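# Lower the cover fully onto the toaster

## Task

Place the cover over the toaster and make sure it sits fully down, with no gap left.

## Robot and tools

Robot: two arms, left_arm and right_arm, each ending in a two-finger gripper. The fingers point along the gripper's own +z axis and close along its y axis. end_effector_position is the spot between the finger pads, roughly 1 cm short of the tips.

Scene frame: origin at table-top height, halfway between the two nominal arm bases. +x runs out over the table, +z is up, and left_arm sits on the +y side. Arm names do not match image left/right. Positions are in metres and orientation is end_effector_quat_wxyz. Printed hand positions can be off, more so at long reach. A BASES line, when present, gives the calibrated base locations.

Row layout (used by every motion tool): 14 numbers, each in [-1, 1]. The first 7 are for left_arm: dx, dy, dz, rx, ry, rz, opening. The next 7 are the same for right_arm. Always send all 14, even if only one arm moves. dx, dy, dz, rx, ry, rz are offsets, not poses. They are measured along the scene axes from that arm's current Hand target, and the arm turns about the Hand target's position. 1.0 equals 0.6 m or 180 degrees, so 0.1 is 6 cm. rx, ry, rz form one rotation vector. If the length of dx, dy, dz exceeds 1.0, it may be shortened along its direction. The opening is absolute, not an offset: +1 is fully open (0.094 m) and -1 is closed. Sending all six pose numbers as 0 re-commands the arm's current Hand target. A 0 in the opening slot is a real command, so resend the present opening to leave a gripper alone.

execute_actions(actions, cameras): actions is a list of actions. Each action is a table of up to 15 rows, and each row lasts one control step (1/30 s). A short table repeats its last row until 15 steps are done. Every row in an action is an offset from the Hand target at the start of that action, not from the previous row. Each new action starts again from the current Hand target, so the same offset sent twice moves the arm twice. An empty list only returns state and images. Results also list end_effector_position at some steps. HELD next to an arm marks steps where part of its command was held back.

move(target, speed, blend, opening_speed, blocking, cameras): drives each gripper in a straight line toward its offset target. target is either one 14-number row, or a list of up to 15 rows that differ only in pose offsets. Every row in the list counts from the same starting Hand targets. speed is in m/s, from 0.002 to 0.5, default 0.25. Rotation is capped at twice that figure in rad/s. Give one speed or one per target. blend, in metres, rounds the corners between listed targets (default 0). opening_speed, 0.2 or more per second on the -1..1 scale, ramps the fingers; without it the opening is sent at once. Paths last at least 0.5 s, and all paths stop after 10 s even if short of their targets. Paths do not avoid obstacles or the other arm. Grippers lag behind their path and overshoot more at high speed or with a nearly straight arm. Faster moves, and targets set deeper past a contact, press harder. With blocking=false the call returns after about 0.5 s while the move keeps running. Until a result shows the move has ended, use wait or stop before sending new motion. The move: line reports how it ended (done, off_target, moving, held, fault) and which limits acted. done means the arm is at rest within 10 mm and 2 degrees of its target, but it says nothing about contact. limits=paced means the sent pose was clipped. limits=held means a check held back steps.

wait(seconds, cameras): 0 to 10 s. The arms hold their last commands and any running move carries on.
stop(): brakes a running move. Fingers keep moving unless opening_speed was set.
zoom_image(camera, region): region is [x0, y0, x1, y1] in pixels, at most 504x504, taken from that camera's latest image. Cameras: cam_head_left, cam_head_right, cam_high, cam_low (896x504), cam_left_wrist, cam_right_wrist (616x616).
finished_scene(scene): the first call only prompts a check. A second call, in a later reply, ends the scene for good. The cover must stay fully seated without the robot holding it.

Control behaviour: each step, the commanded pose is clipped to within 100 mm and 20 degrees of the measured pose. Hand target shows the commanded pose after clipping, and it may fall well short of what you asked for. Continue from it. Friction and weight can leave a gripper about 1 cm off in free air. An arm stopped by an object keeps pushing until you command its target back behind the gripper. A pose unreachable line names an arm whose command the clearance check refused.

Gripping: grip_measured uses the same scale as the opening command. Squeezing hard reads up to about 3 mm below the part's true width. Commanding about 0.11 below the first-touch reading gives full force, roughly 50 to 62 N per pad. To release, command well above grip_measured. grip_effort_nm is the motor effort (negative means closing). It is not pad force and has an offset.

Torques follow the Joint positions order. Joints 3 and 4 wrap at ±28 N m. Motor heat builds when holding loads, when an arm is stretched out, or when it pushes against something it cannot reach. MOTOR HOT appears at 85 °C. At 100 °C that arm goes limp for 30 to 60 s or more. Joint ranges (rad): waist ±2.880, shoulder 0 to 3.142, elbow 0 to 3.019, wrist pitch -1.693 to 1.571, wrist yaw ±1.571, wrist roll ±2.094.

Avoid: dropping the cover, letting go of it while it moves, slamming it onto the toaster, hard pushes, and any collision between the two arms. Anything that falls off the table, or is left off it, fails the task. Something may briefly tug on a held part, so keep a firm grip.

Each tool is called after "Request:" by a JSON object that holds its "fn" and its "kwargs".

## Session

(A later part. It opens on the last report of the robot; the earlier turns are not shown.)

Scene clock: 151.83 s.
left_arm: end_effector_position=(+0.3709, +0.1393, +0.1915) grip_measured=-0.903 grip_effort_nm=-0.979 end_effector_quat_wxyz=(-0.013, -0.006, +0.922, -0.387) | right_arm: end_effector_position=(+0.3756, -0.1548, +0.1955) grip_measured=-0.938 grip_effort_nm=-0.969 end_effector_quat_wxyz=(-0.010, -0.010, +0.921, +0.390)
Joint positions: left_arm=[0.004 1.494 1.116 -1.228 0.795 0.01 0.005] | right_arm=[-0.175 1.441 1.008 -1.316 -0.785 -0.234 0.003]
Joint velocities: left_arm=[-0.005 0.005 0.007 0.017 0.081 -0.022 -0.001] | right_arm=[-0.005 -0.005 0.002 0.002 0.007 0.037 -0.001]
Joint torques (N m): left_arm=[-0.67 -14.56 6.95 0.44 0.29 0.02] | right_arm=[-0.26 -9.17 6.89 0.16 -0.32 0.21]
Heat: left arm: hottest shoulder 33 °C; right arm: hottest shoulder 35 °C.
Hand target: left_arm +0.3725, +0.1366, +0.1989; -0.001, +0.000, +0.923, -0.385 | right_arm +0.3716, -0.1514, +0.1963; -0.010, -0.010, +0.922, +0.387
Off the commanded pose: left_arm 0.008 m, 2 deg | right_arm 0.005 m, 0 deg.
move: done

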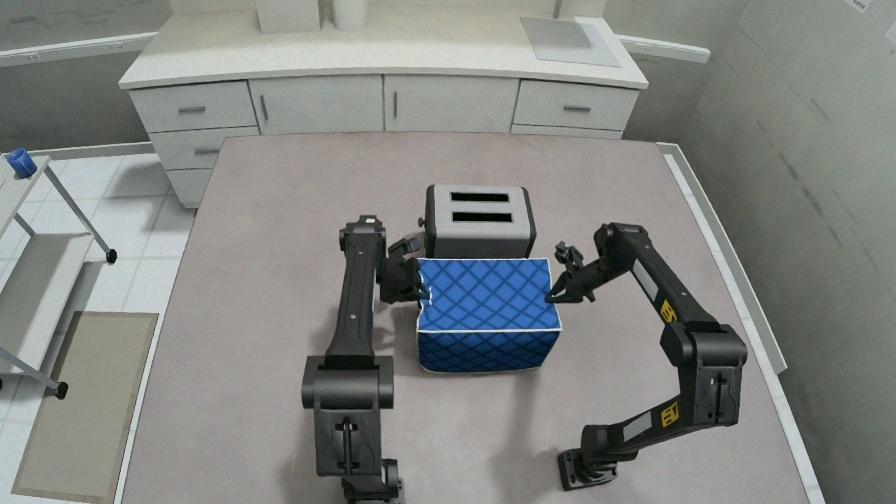

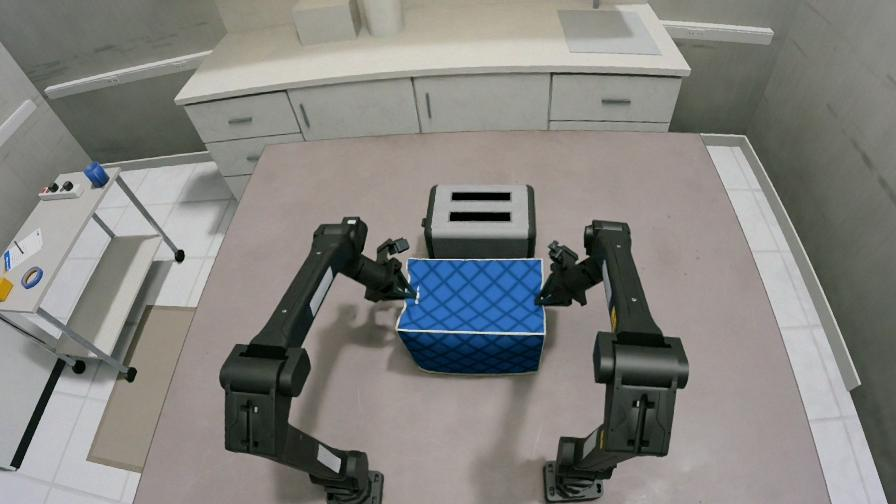

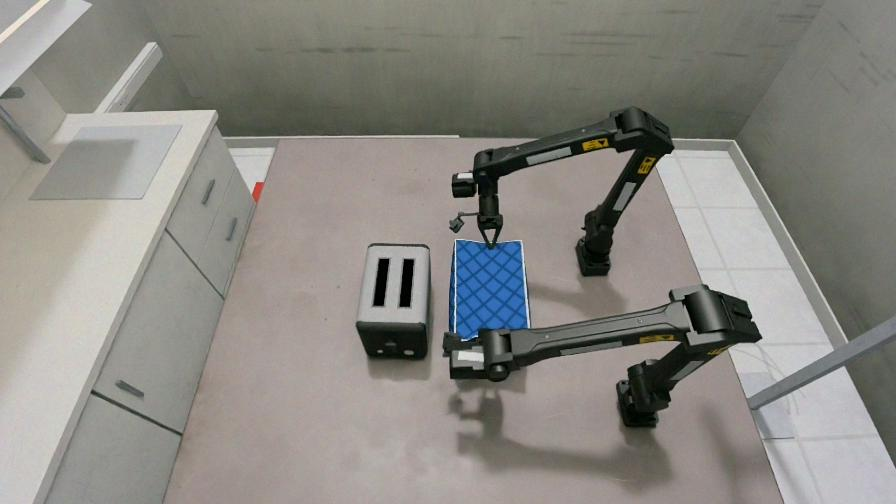

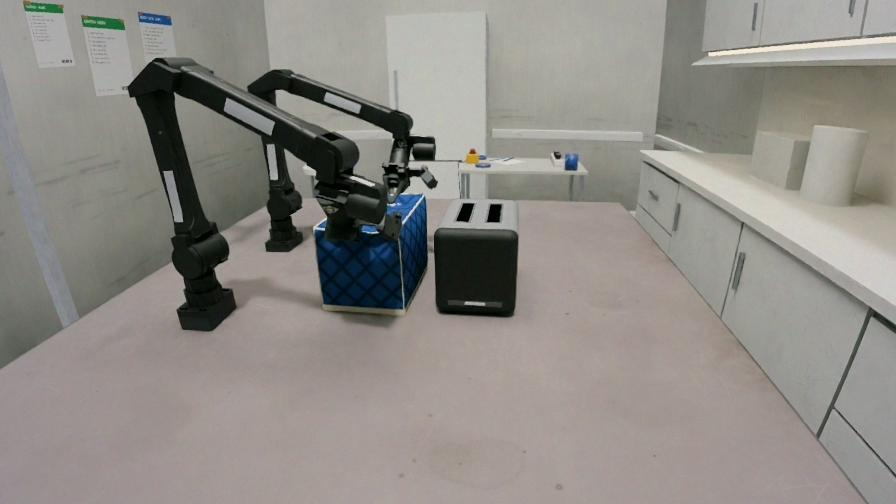

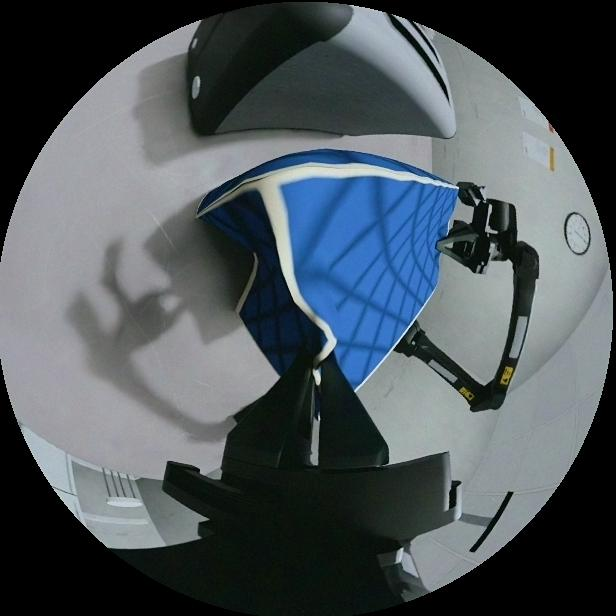

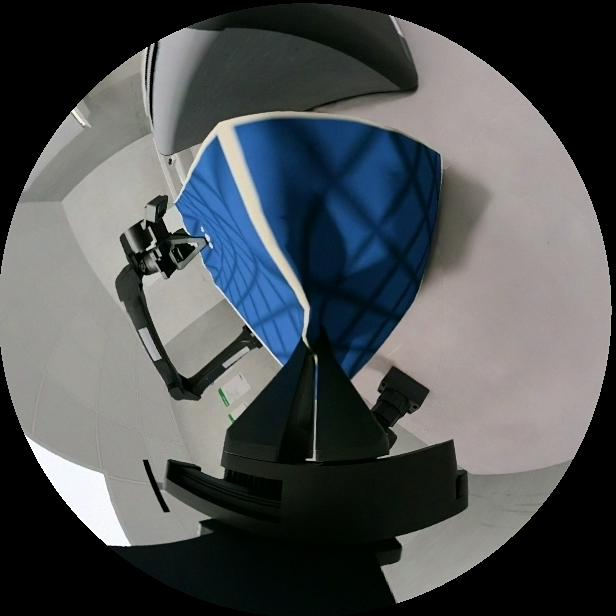

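Request:
{"fn": "move", "kwargs": {"target": [0,0.01,0.22,0,0,0,-1,0,-0.01,0.22,0,0,0,-1], "speed": 0.1}}

Scene clock: 157.37 s.
left_arm: end_effector_position=(+0.3655, +0.1393, +0.3056) grip_measured=-0.906 grip_effort_nm=-1.033 end_effector_quat_wxyz=(-0.028, -0.013, +0.922, -0.387) | right_arm: end_effector_position=(+0.3630, -0.1530, +0.3038) grip_measured=-0.942 grip_effort_nm=-1.033 end_effector_quat_wxyz=(-0.040, +0.003, +0.918, +0.394)
Joint positions: left_arm=[0.004 1.429 1.353 -1.563 0.795 0.009 0.004] | right_arm=[-0.175 1.359 1.215 -1.671 -0.785 -0.234 0.003]
Joint velocities: left_arm=[-0.015 -0.015 0.002 0.002 -0.022 -0.022 -0.001] | right_arm=[0.005 0.005 0.007 -0.017 -0.037 -0.007 0]
Joint torques (N m): left_arm=[0.21 -14.15 10.67 -0.49 0.28 0.18] | right_arm=[-1.38 -8.94 13.56 -0.44 -0.17 0]
Heat: left arm: hottest elbow 33 °C; right arm: hottest shoulder 35 °C.
Hand target: left_arm +0.3721, +0.1406, +0.3306; -0.001, +0.000, +0.923, -0.385 | right_arm +0.3731, -0.1580, +0.3283; -0.010, -0.010, +0.922, +0.387
Off the commanded pose: left_arm 0.026 m, 3 deg | right_arm 0.026 m, 4 deg.
joint sent to its limit (right arm) — joint 4 (wrist pitch), lower limit. The joint targets still meet the commanded pose.
move: off_target (left_arm, right_arm)

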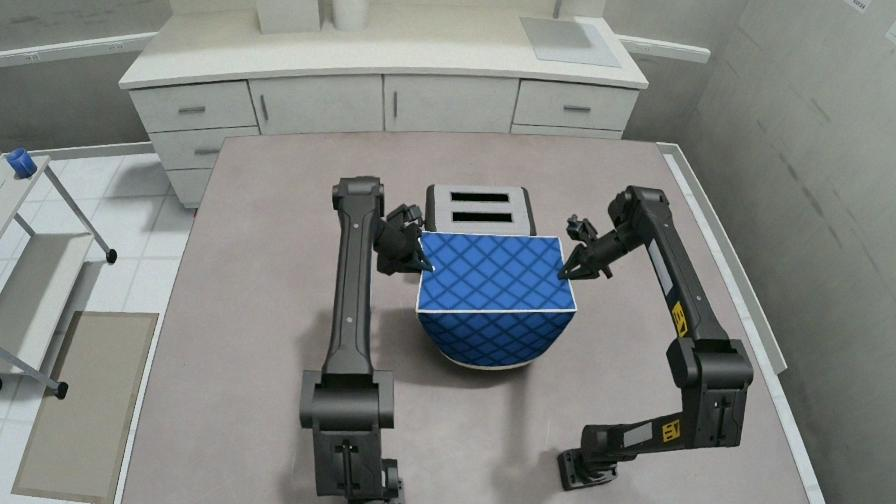

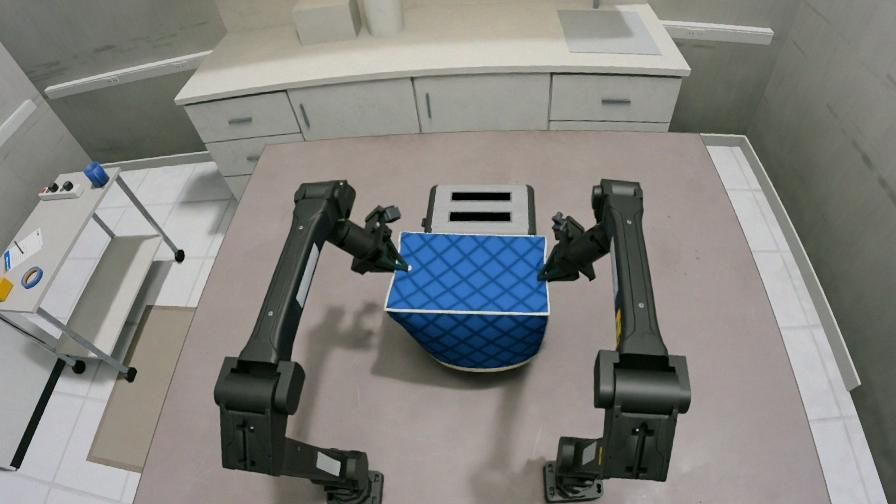

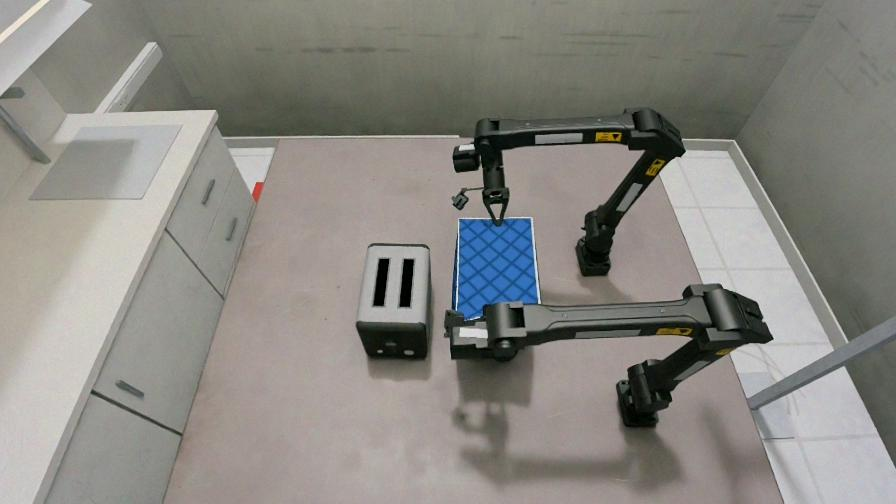

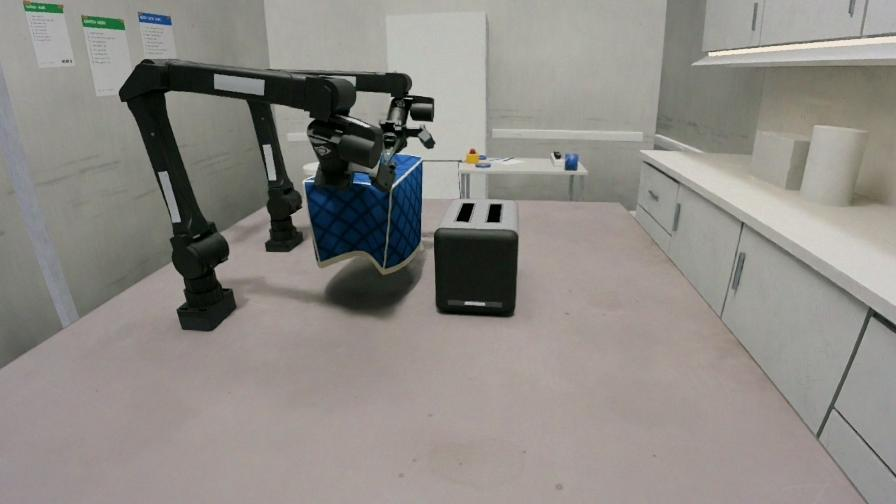

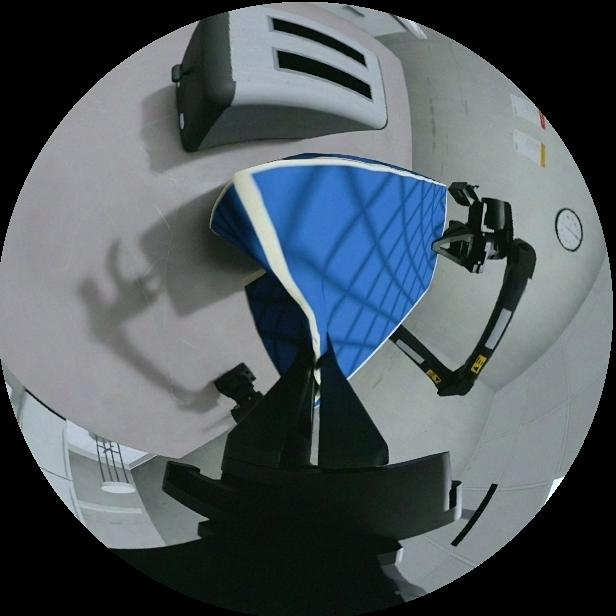

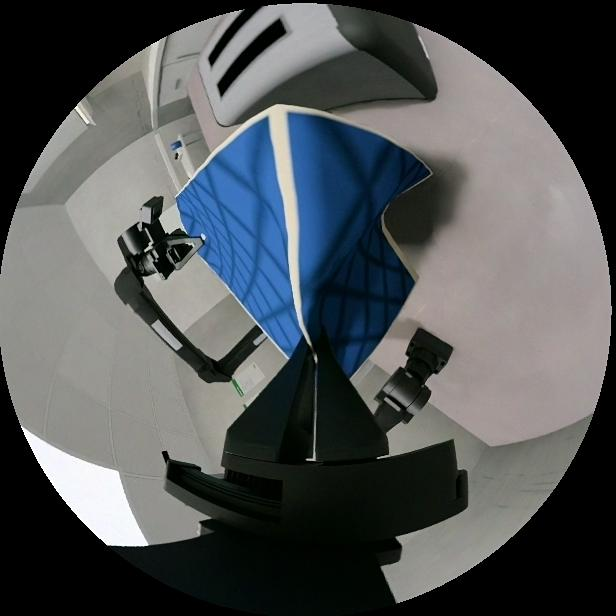

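Request:
{"fn": "move", "kwargs": {"target": [[0,0,0.1,0.12,0,0,-1,0,0,0.1,-0.12,0,0,-1],[0,0.0,0.19,0.25,0,0,-1,0,0,0.19,-0.25,0,0,-1]], "speed": 0.12, "blend": 0.03}}

Scene clock: 166.50 s.
left_arm: end_effector_position=(+0.3727, +0.1296, +0.4122) grip_measured=-0.906 grip_effort_nm=-1.033 end_effector_quat_wxyz=(+0.101, +0.007, +0.994, -0.048) | right_arm: end_effector_position=(+0.3741, -0.1510, +0.4108) grip_measured=-0.943 grip_effort_nm=-1.043 end_effector_quat_wxyz=(+0.088, -0.011, +0.995, +0.043)
Joint positions: left_arm=[-0.295 1.377 1.706 -1.678 0.035 -0.28 0.004] | right_arm=[0.143 1.231 1.519 -1.671 -0.055 0.164 0.003]
Joint velocities: left_arm=[-0.024 -0.005 -0.002 -0.007 -0.051 0.007 0] | right_arm=[-0.005 -0.005 -0.022 0.007 0.007 -0.081 0]
Joint torques (N m): left_arm=[0.38 -14.04 10.47 -0.06 -1.06 0] | right_arm=[-1.44 -8.18 14.26 0.18 1.15 0.24]
Heat: left arm: hottest elbow 34 °C; right arm: hottest shoulder 34 °C.
Hand target: left_arm +0.3713, +0.1389, +0.4427; +0.001, +0.000, +1.000, -0.003 | right_arm +0.3752, -0.1585, +0.4444; -0.012, -0.004, +1.000, +0.009
Off the commanded pose: left_arm 0.034 m, 13 deg | right_arm 0.032 m, 12 deg.
joint sent to its limit (left arm) — joint 4 (wrist pitch), lower limit. The joint targets are off in position and orientation.
joint sent to its limit (right arm) — joint 4 (wrist pitch), lower limit. The joint targets are off in orientation, not in position.
move: off_target (left_arm, right_arm)

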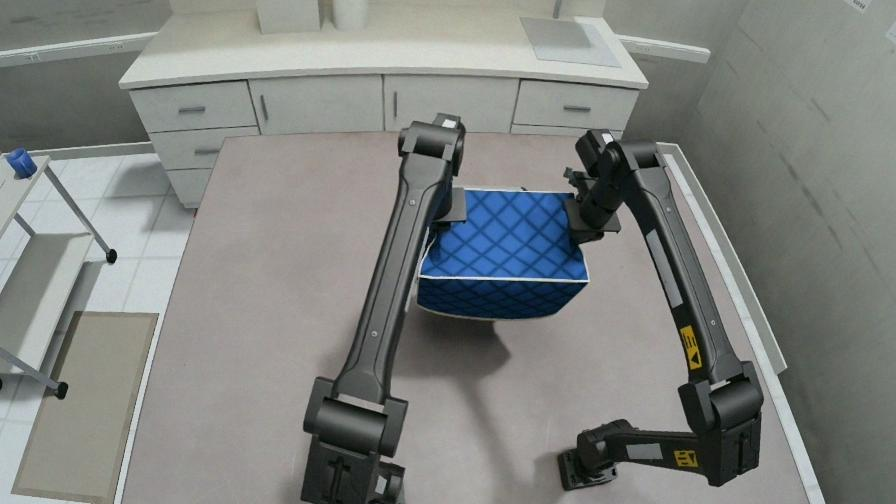

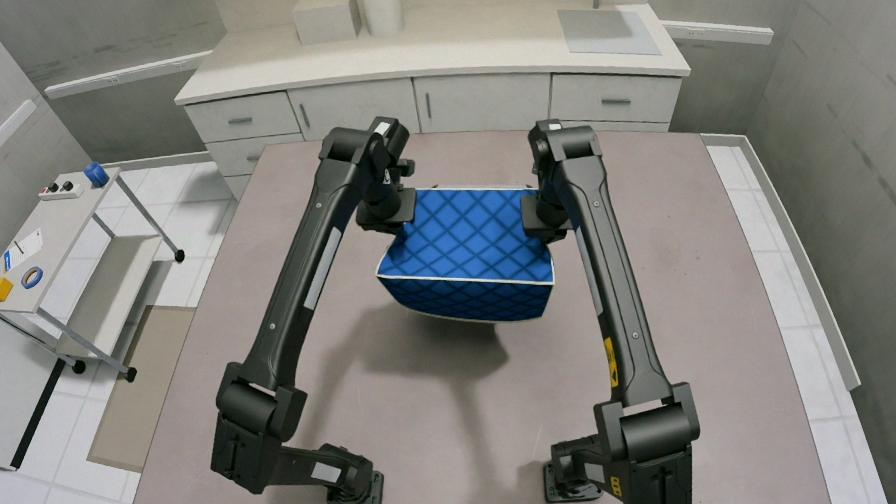

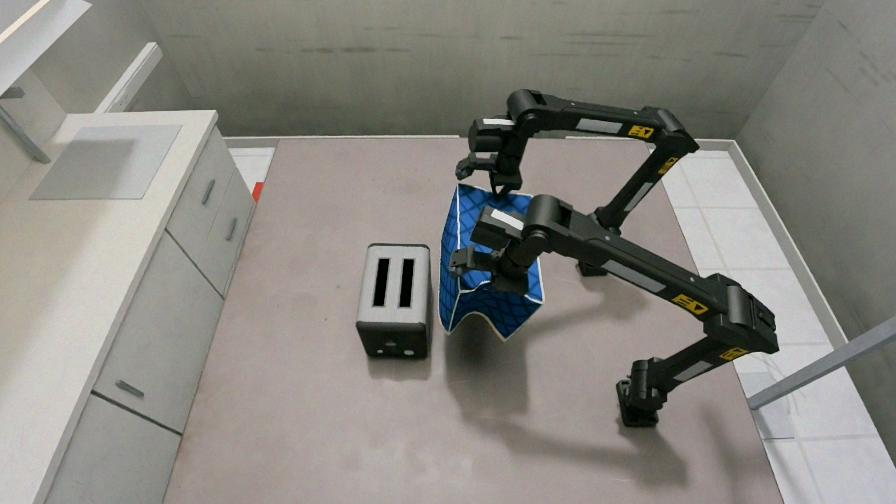

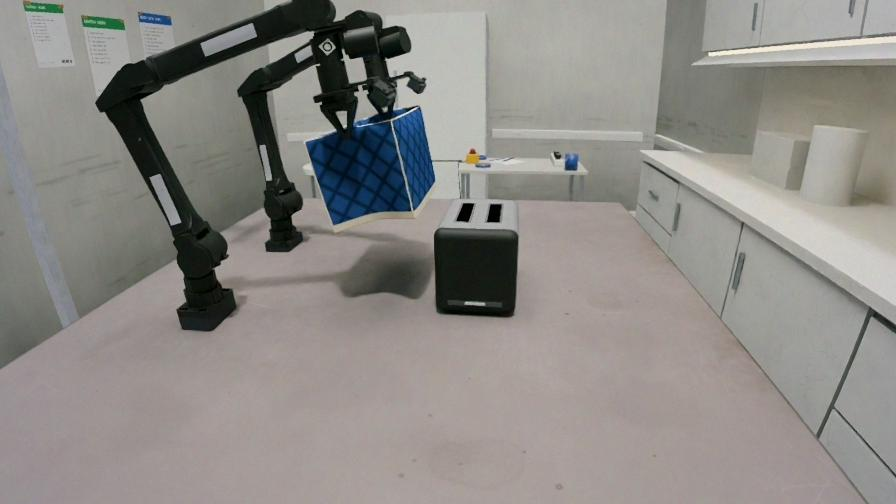

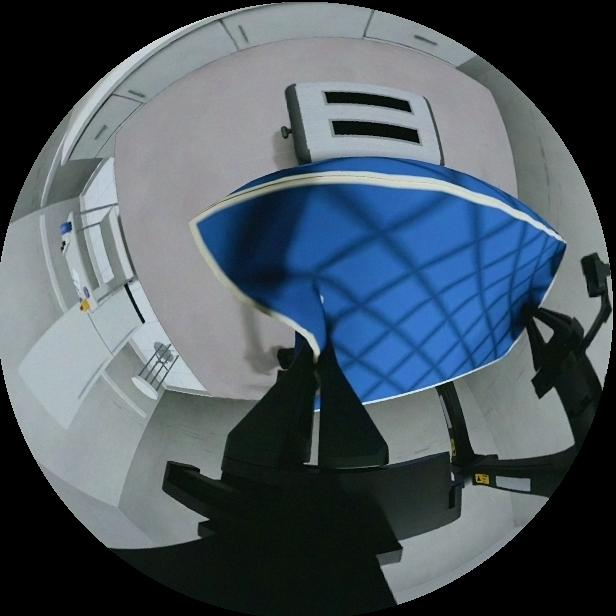

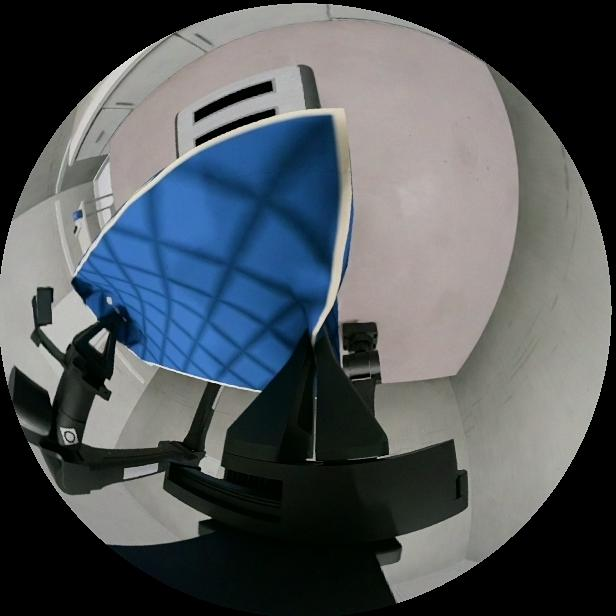

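Request:
{"fn": "move", "kwargs": {"target": [[0,0.0,0.07,0,0,0,-1,0,0.0,0.07,0,0,0,-1],[0.37,0.005,0.07,0,0,0,-1,0.365,0.005,0.07,0,0,0,-1]], "speed": 0.13, "blend": 0.03}}

Request:
{"fn": "zoom_image", "kwargs": {"camera": "cam_low", "region": [340, 60, 640, 340]}}

Scene clock: 176.63 s.
left_arm: end_effector_position=(+0.5885, +0.1298, +0.4753) grip_measured=-0.906 grip_effort_nm=-1.018 end_effector_quat_wxyz=(+0.232, +0.003, +0.971, -0.056) | right_arm: end_effector_position=(+0.5836, -0.1474, +0.4708) grip_measured=-0.943 grip_effort_nm=-1.038 end_effector_quat_wxyz=(+0.180, +0.003, +0.983, +0.041)
Joint positions: left_arm=[-0.202 1.902 2.495 -1.681 0.019 -0.197 0.004] | right_arm=[0.09 1.732 2.203 -1.672 -0.035 0.14 0.003]
Joint velocities: left_arm=[-0.024 -0.015 -0.007 -0.007 -0.037 0.037 -0.001] | right_arm=[0.005 -0.015 -0.012 0.012 -0.037 -0.066 -0.002]
Joint torques (N m): left_arm=[0.91 -18.78 10.04 0.39 -0.18 0.16] | right_arm=[-2.08 -11.28 14.13 0.53 0.22 -0.1]
Heat: left arm: hottest elbow 35 °C; right arm: hottest shoulder 34 °C.
Hand target: left_arm +0.5939, +0.1398, +0.4876; +0.065, +0.003, +0.998, -0.018 | right_arm +0.5944, -0.1544, +0.4831; +0.009, -0.003, +1.000, +0.012
Off the commanded pose: left_arm 0.016 m, 28 deg; orientation clipped | right_arm 0.021 m, 22 deg; orientation clipped.
joint sent to its limit (left arm) — joint 4 (wrist pitch), lower limit. The joint targets are off in orientation, not in position.
joint sent to its limit (right arm) — joint 4 (wrist pitch), lower limit. The joint targets are off in position and orientation.
move: off_target (left_arm, right_arm); limits=paced

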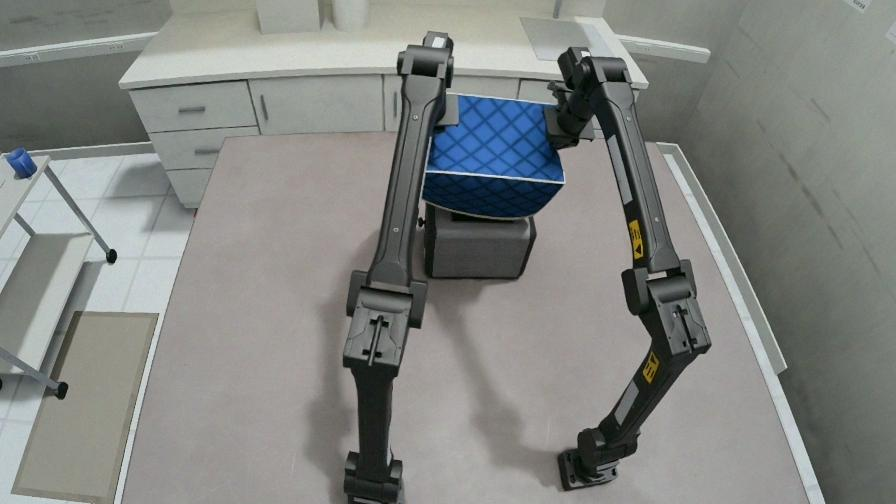

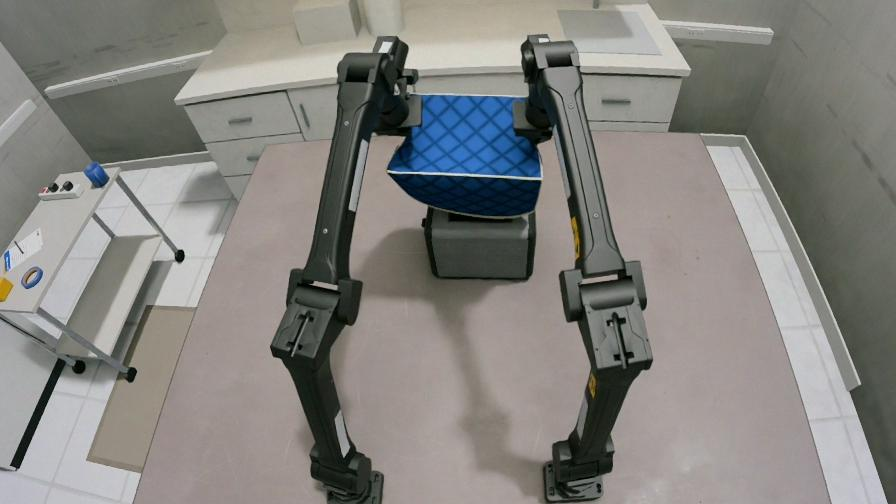

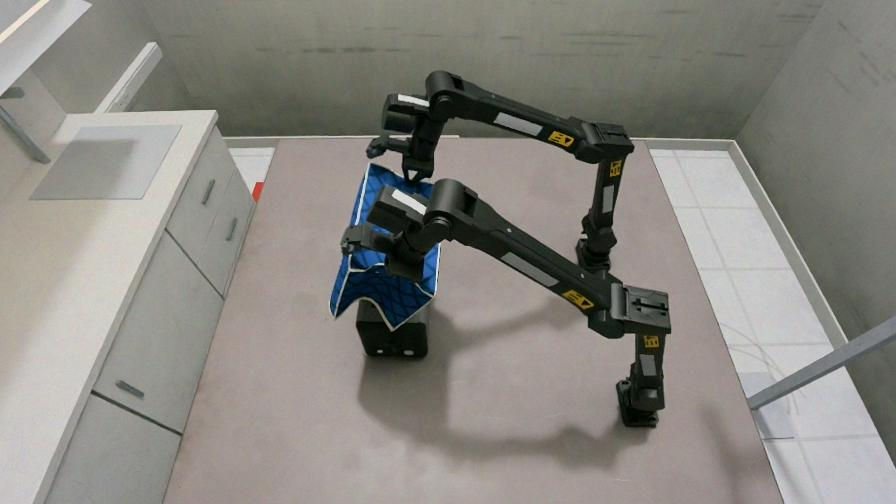

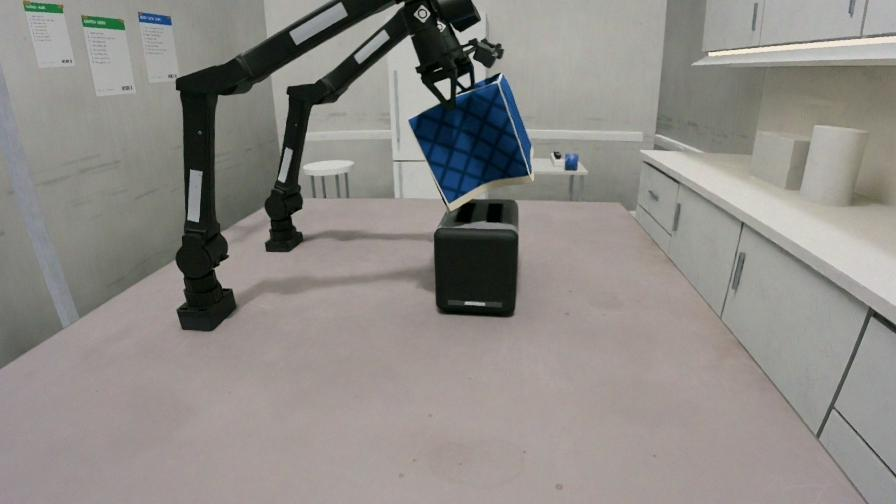

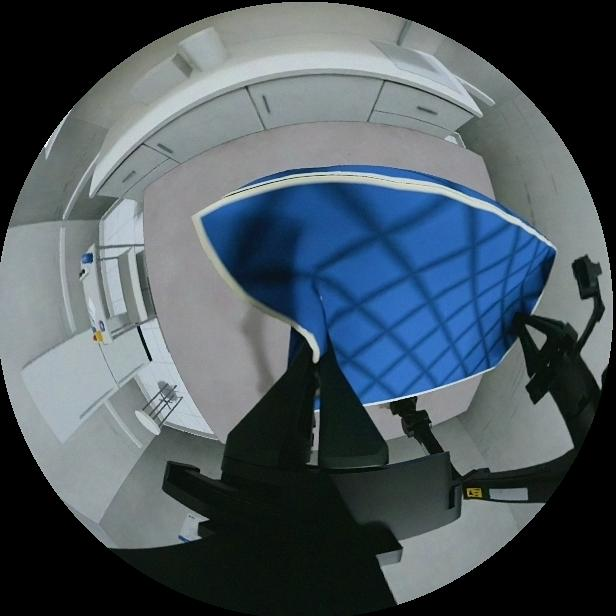

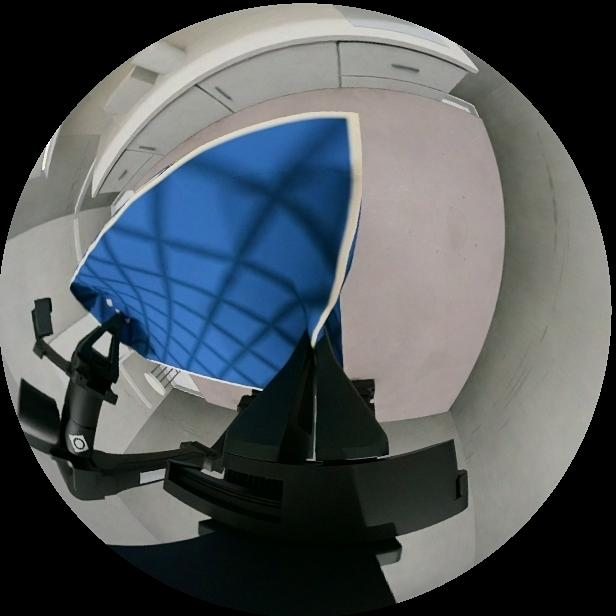

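Scaled by 1.680.

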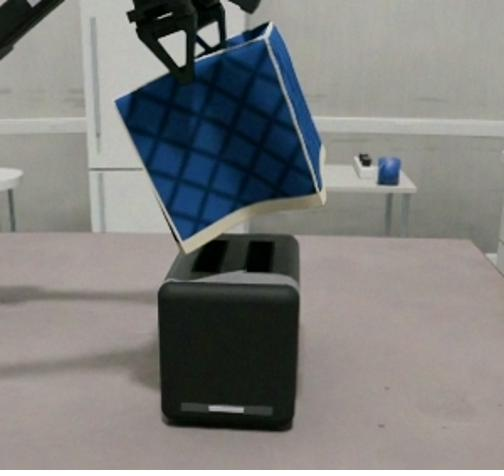

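Request:
{"fn": "move", "kwargs": {"target": [[-0.08,0.0,0.0,0,0,0,-1,-0.08,0.0,0.0,0,0,0,-1],[-0.08,0,-0.1,0,0,0,-1,-0.08,0,-0.09,0,0,0,-1]], "speed": 0.1}}

Request:
{"fn": "zoom_image", "kwargs": {"camera": "cam_low", "region": [340, 60, 640, 340]}}

Scene clock: 187.70 s.
left_arm: end_effector_position=(+0.5489, +0.1336, +0.4183) grip_measured=-0.906 grip_effort_nm=-1.023 end_effector_quat_wxyz=(+0.150, +0.005, +0.988, -0.041) | right_arm: end_effector_position=(+0.5494, -0.1484, +0.4296) grip_measured=-0.943 grip_effort_nm=-1.028 end_effector_quat_wxyz=(+0.123, +0.001, +0.992, +0.036)
Joint positions: left_arm=[-0.208 1.808 2.23 -1.681 0.022 -0.196 0.004] | right_arm=[0.095 1.665 2.02 -1.672 -0.038 0.14 0.003]
Joint velocities: left_arm=[0.005 -0.005 0.002 -0.007 -0.022 0.037 0] | right_arm=[-0.015 -0.005 0.007 0.012 0.007 0.066 -0.001]
Joint torques (N m): left_arm=[0.73 -20.25 7.42 0.12 -0.53 0.04] | right_arm=[-1.49 -12.98 8.21 0.36 0.52 -0.03]
Heat: left arm: hottest elbow 36 °C; right arm: hottest shoulder 34 °C.
Hand target: left_arm +0.5456, +0.1407, +0.4270; +0.065, +0.001, +0.998, -0.017 | right_arm +0.5460, -0.1547, +0.4293; +0.009, -0.004, +1.000, +0.012
Off the commanded pose: left_arm 0.012 m, 10 deg | right_arm 0.007 m, 13 deg.
joint sent to its limit (left arm) — joint 4 (wrist pitch), lower limit. The joint targets are off in orientation, not in position.
joint sent to its limit (right arm) — joint 4 (wrist pitch), lower limit. The joint targets are off in orientation, not in position.
move: off_target (left_arm, right_arm)

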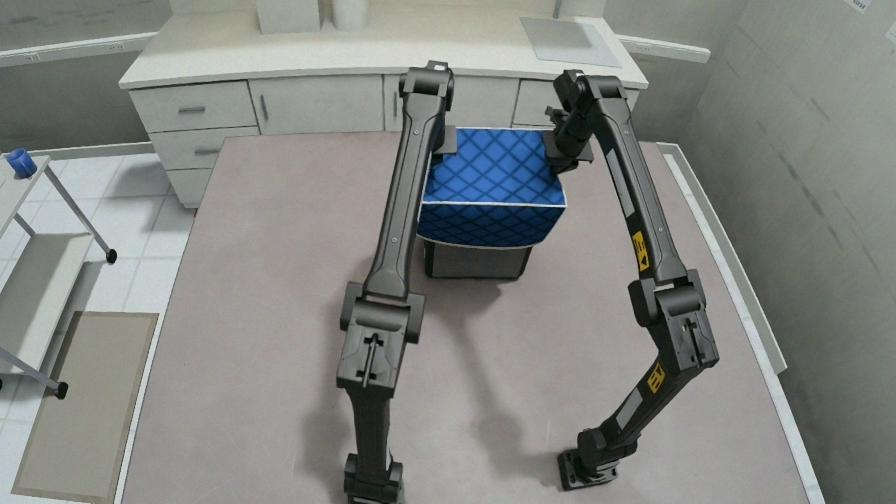

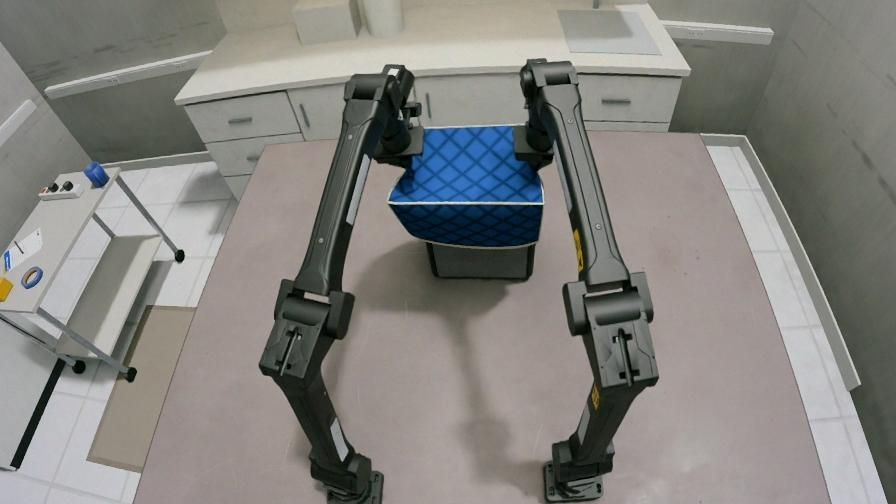

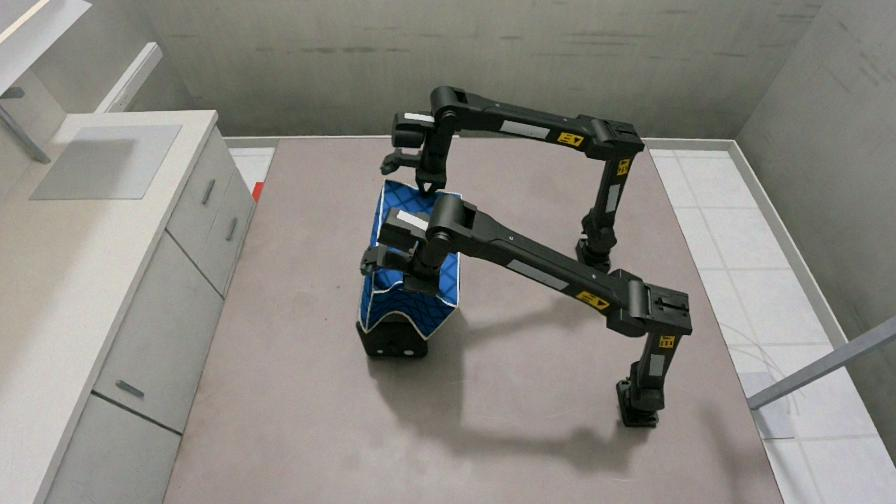

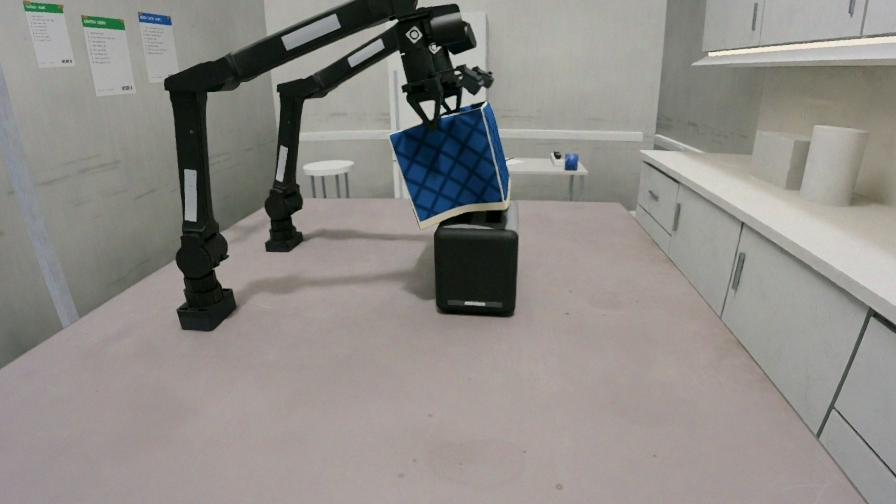

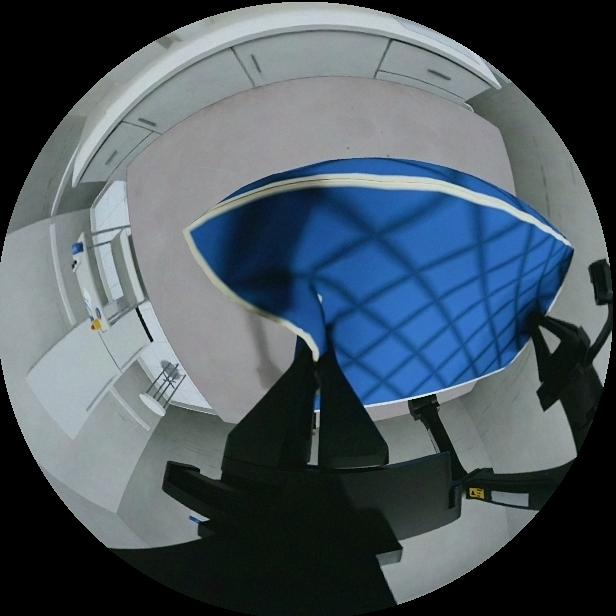

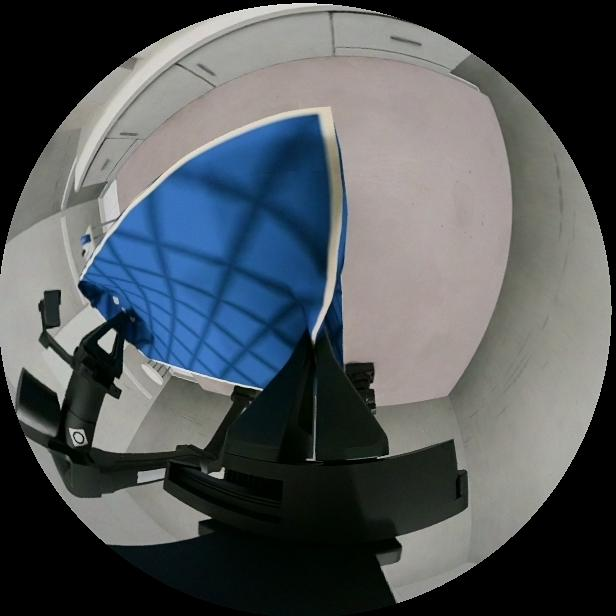

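Scaled by 1.680.

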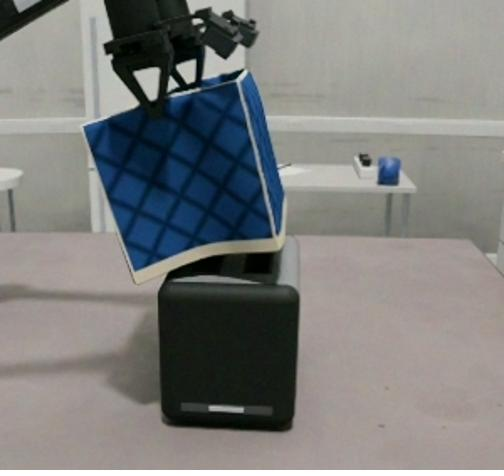

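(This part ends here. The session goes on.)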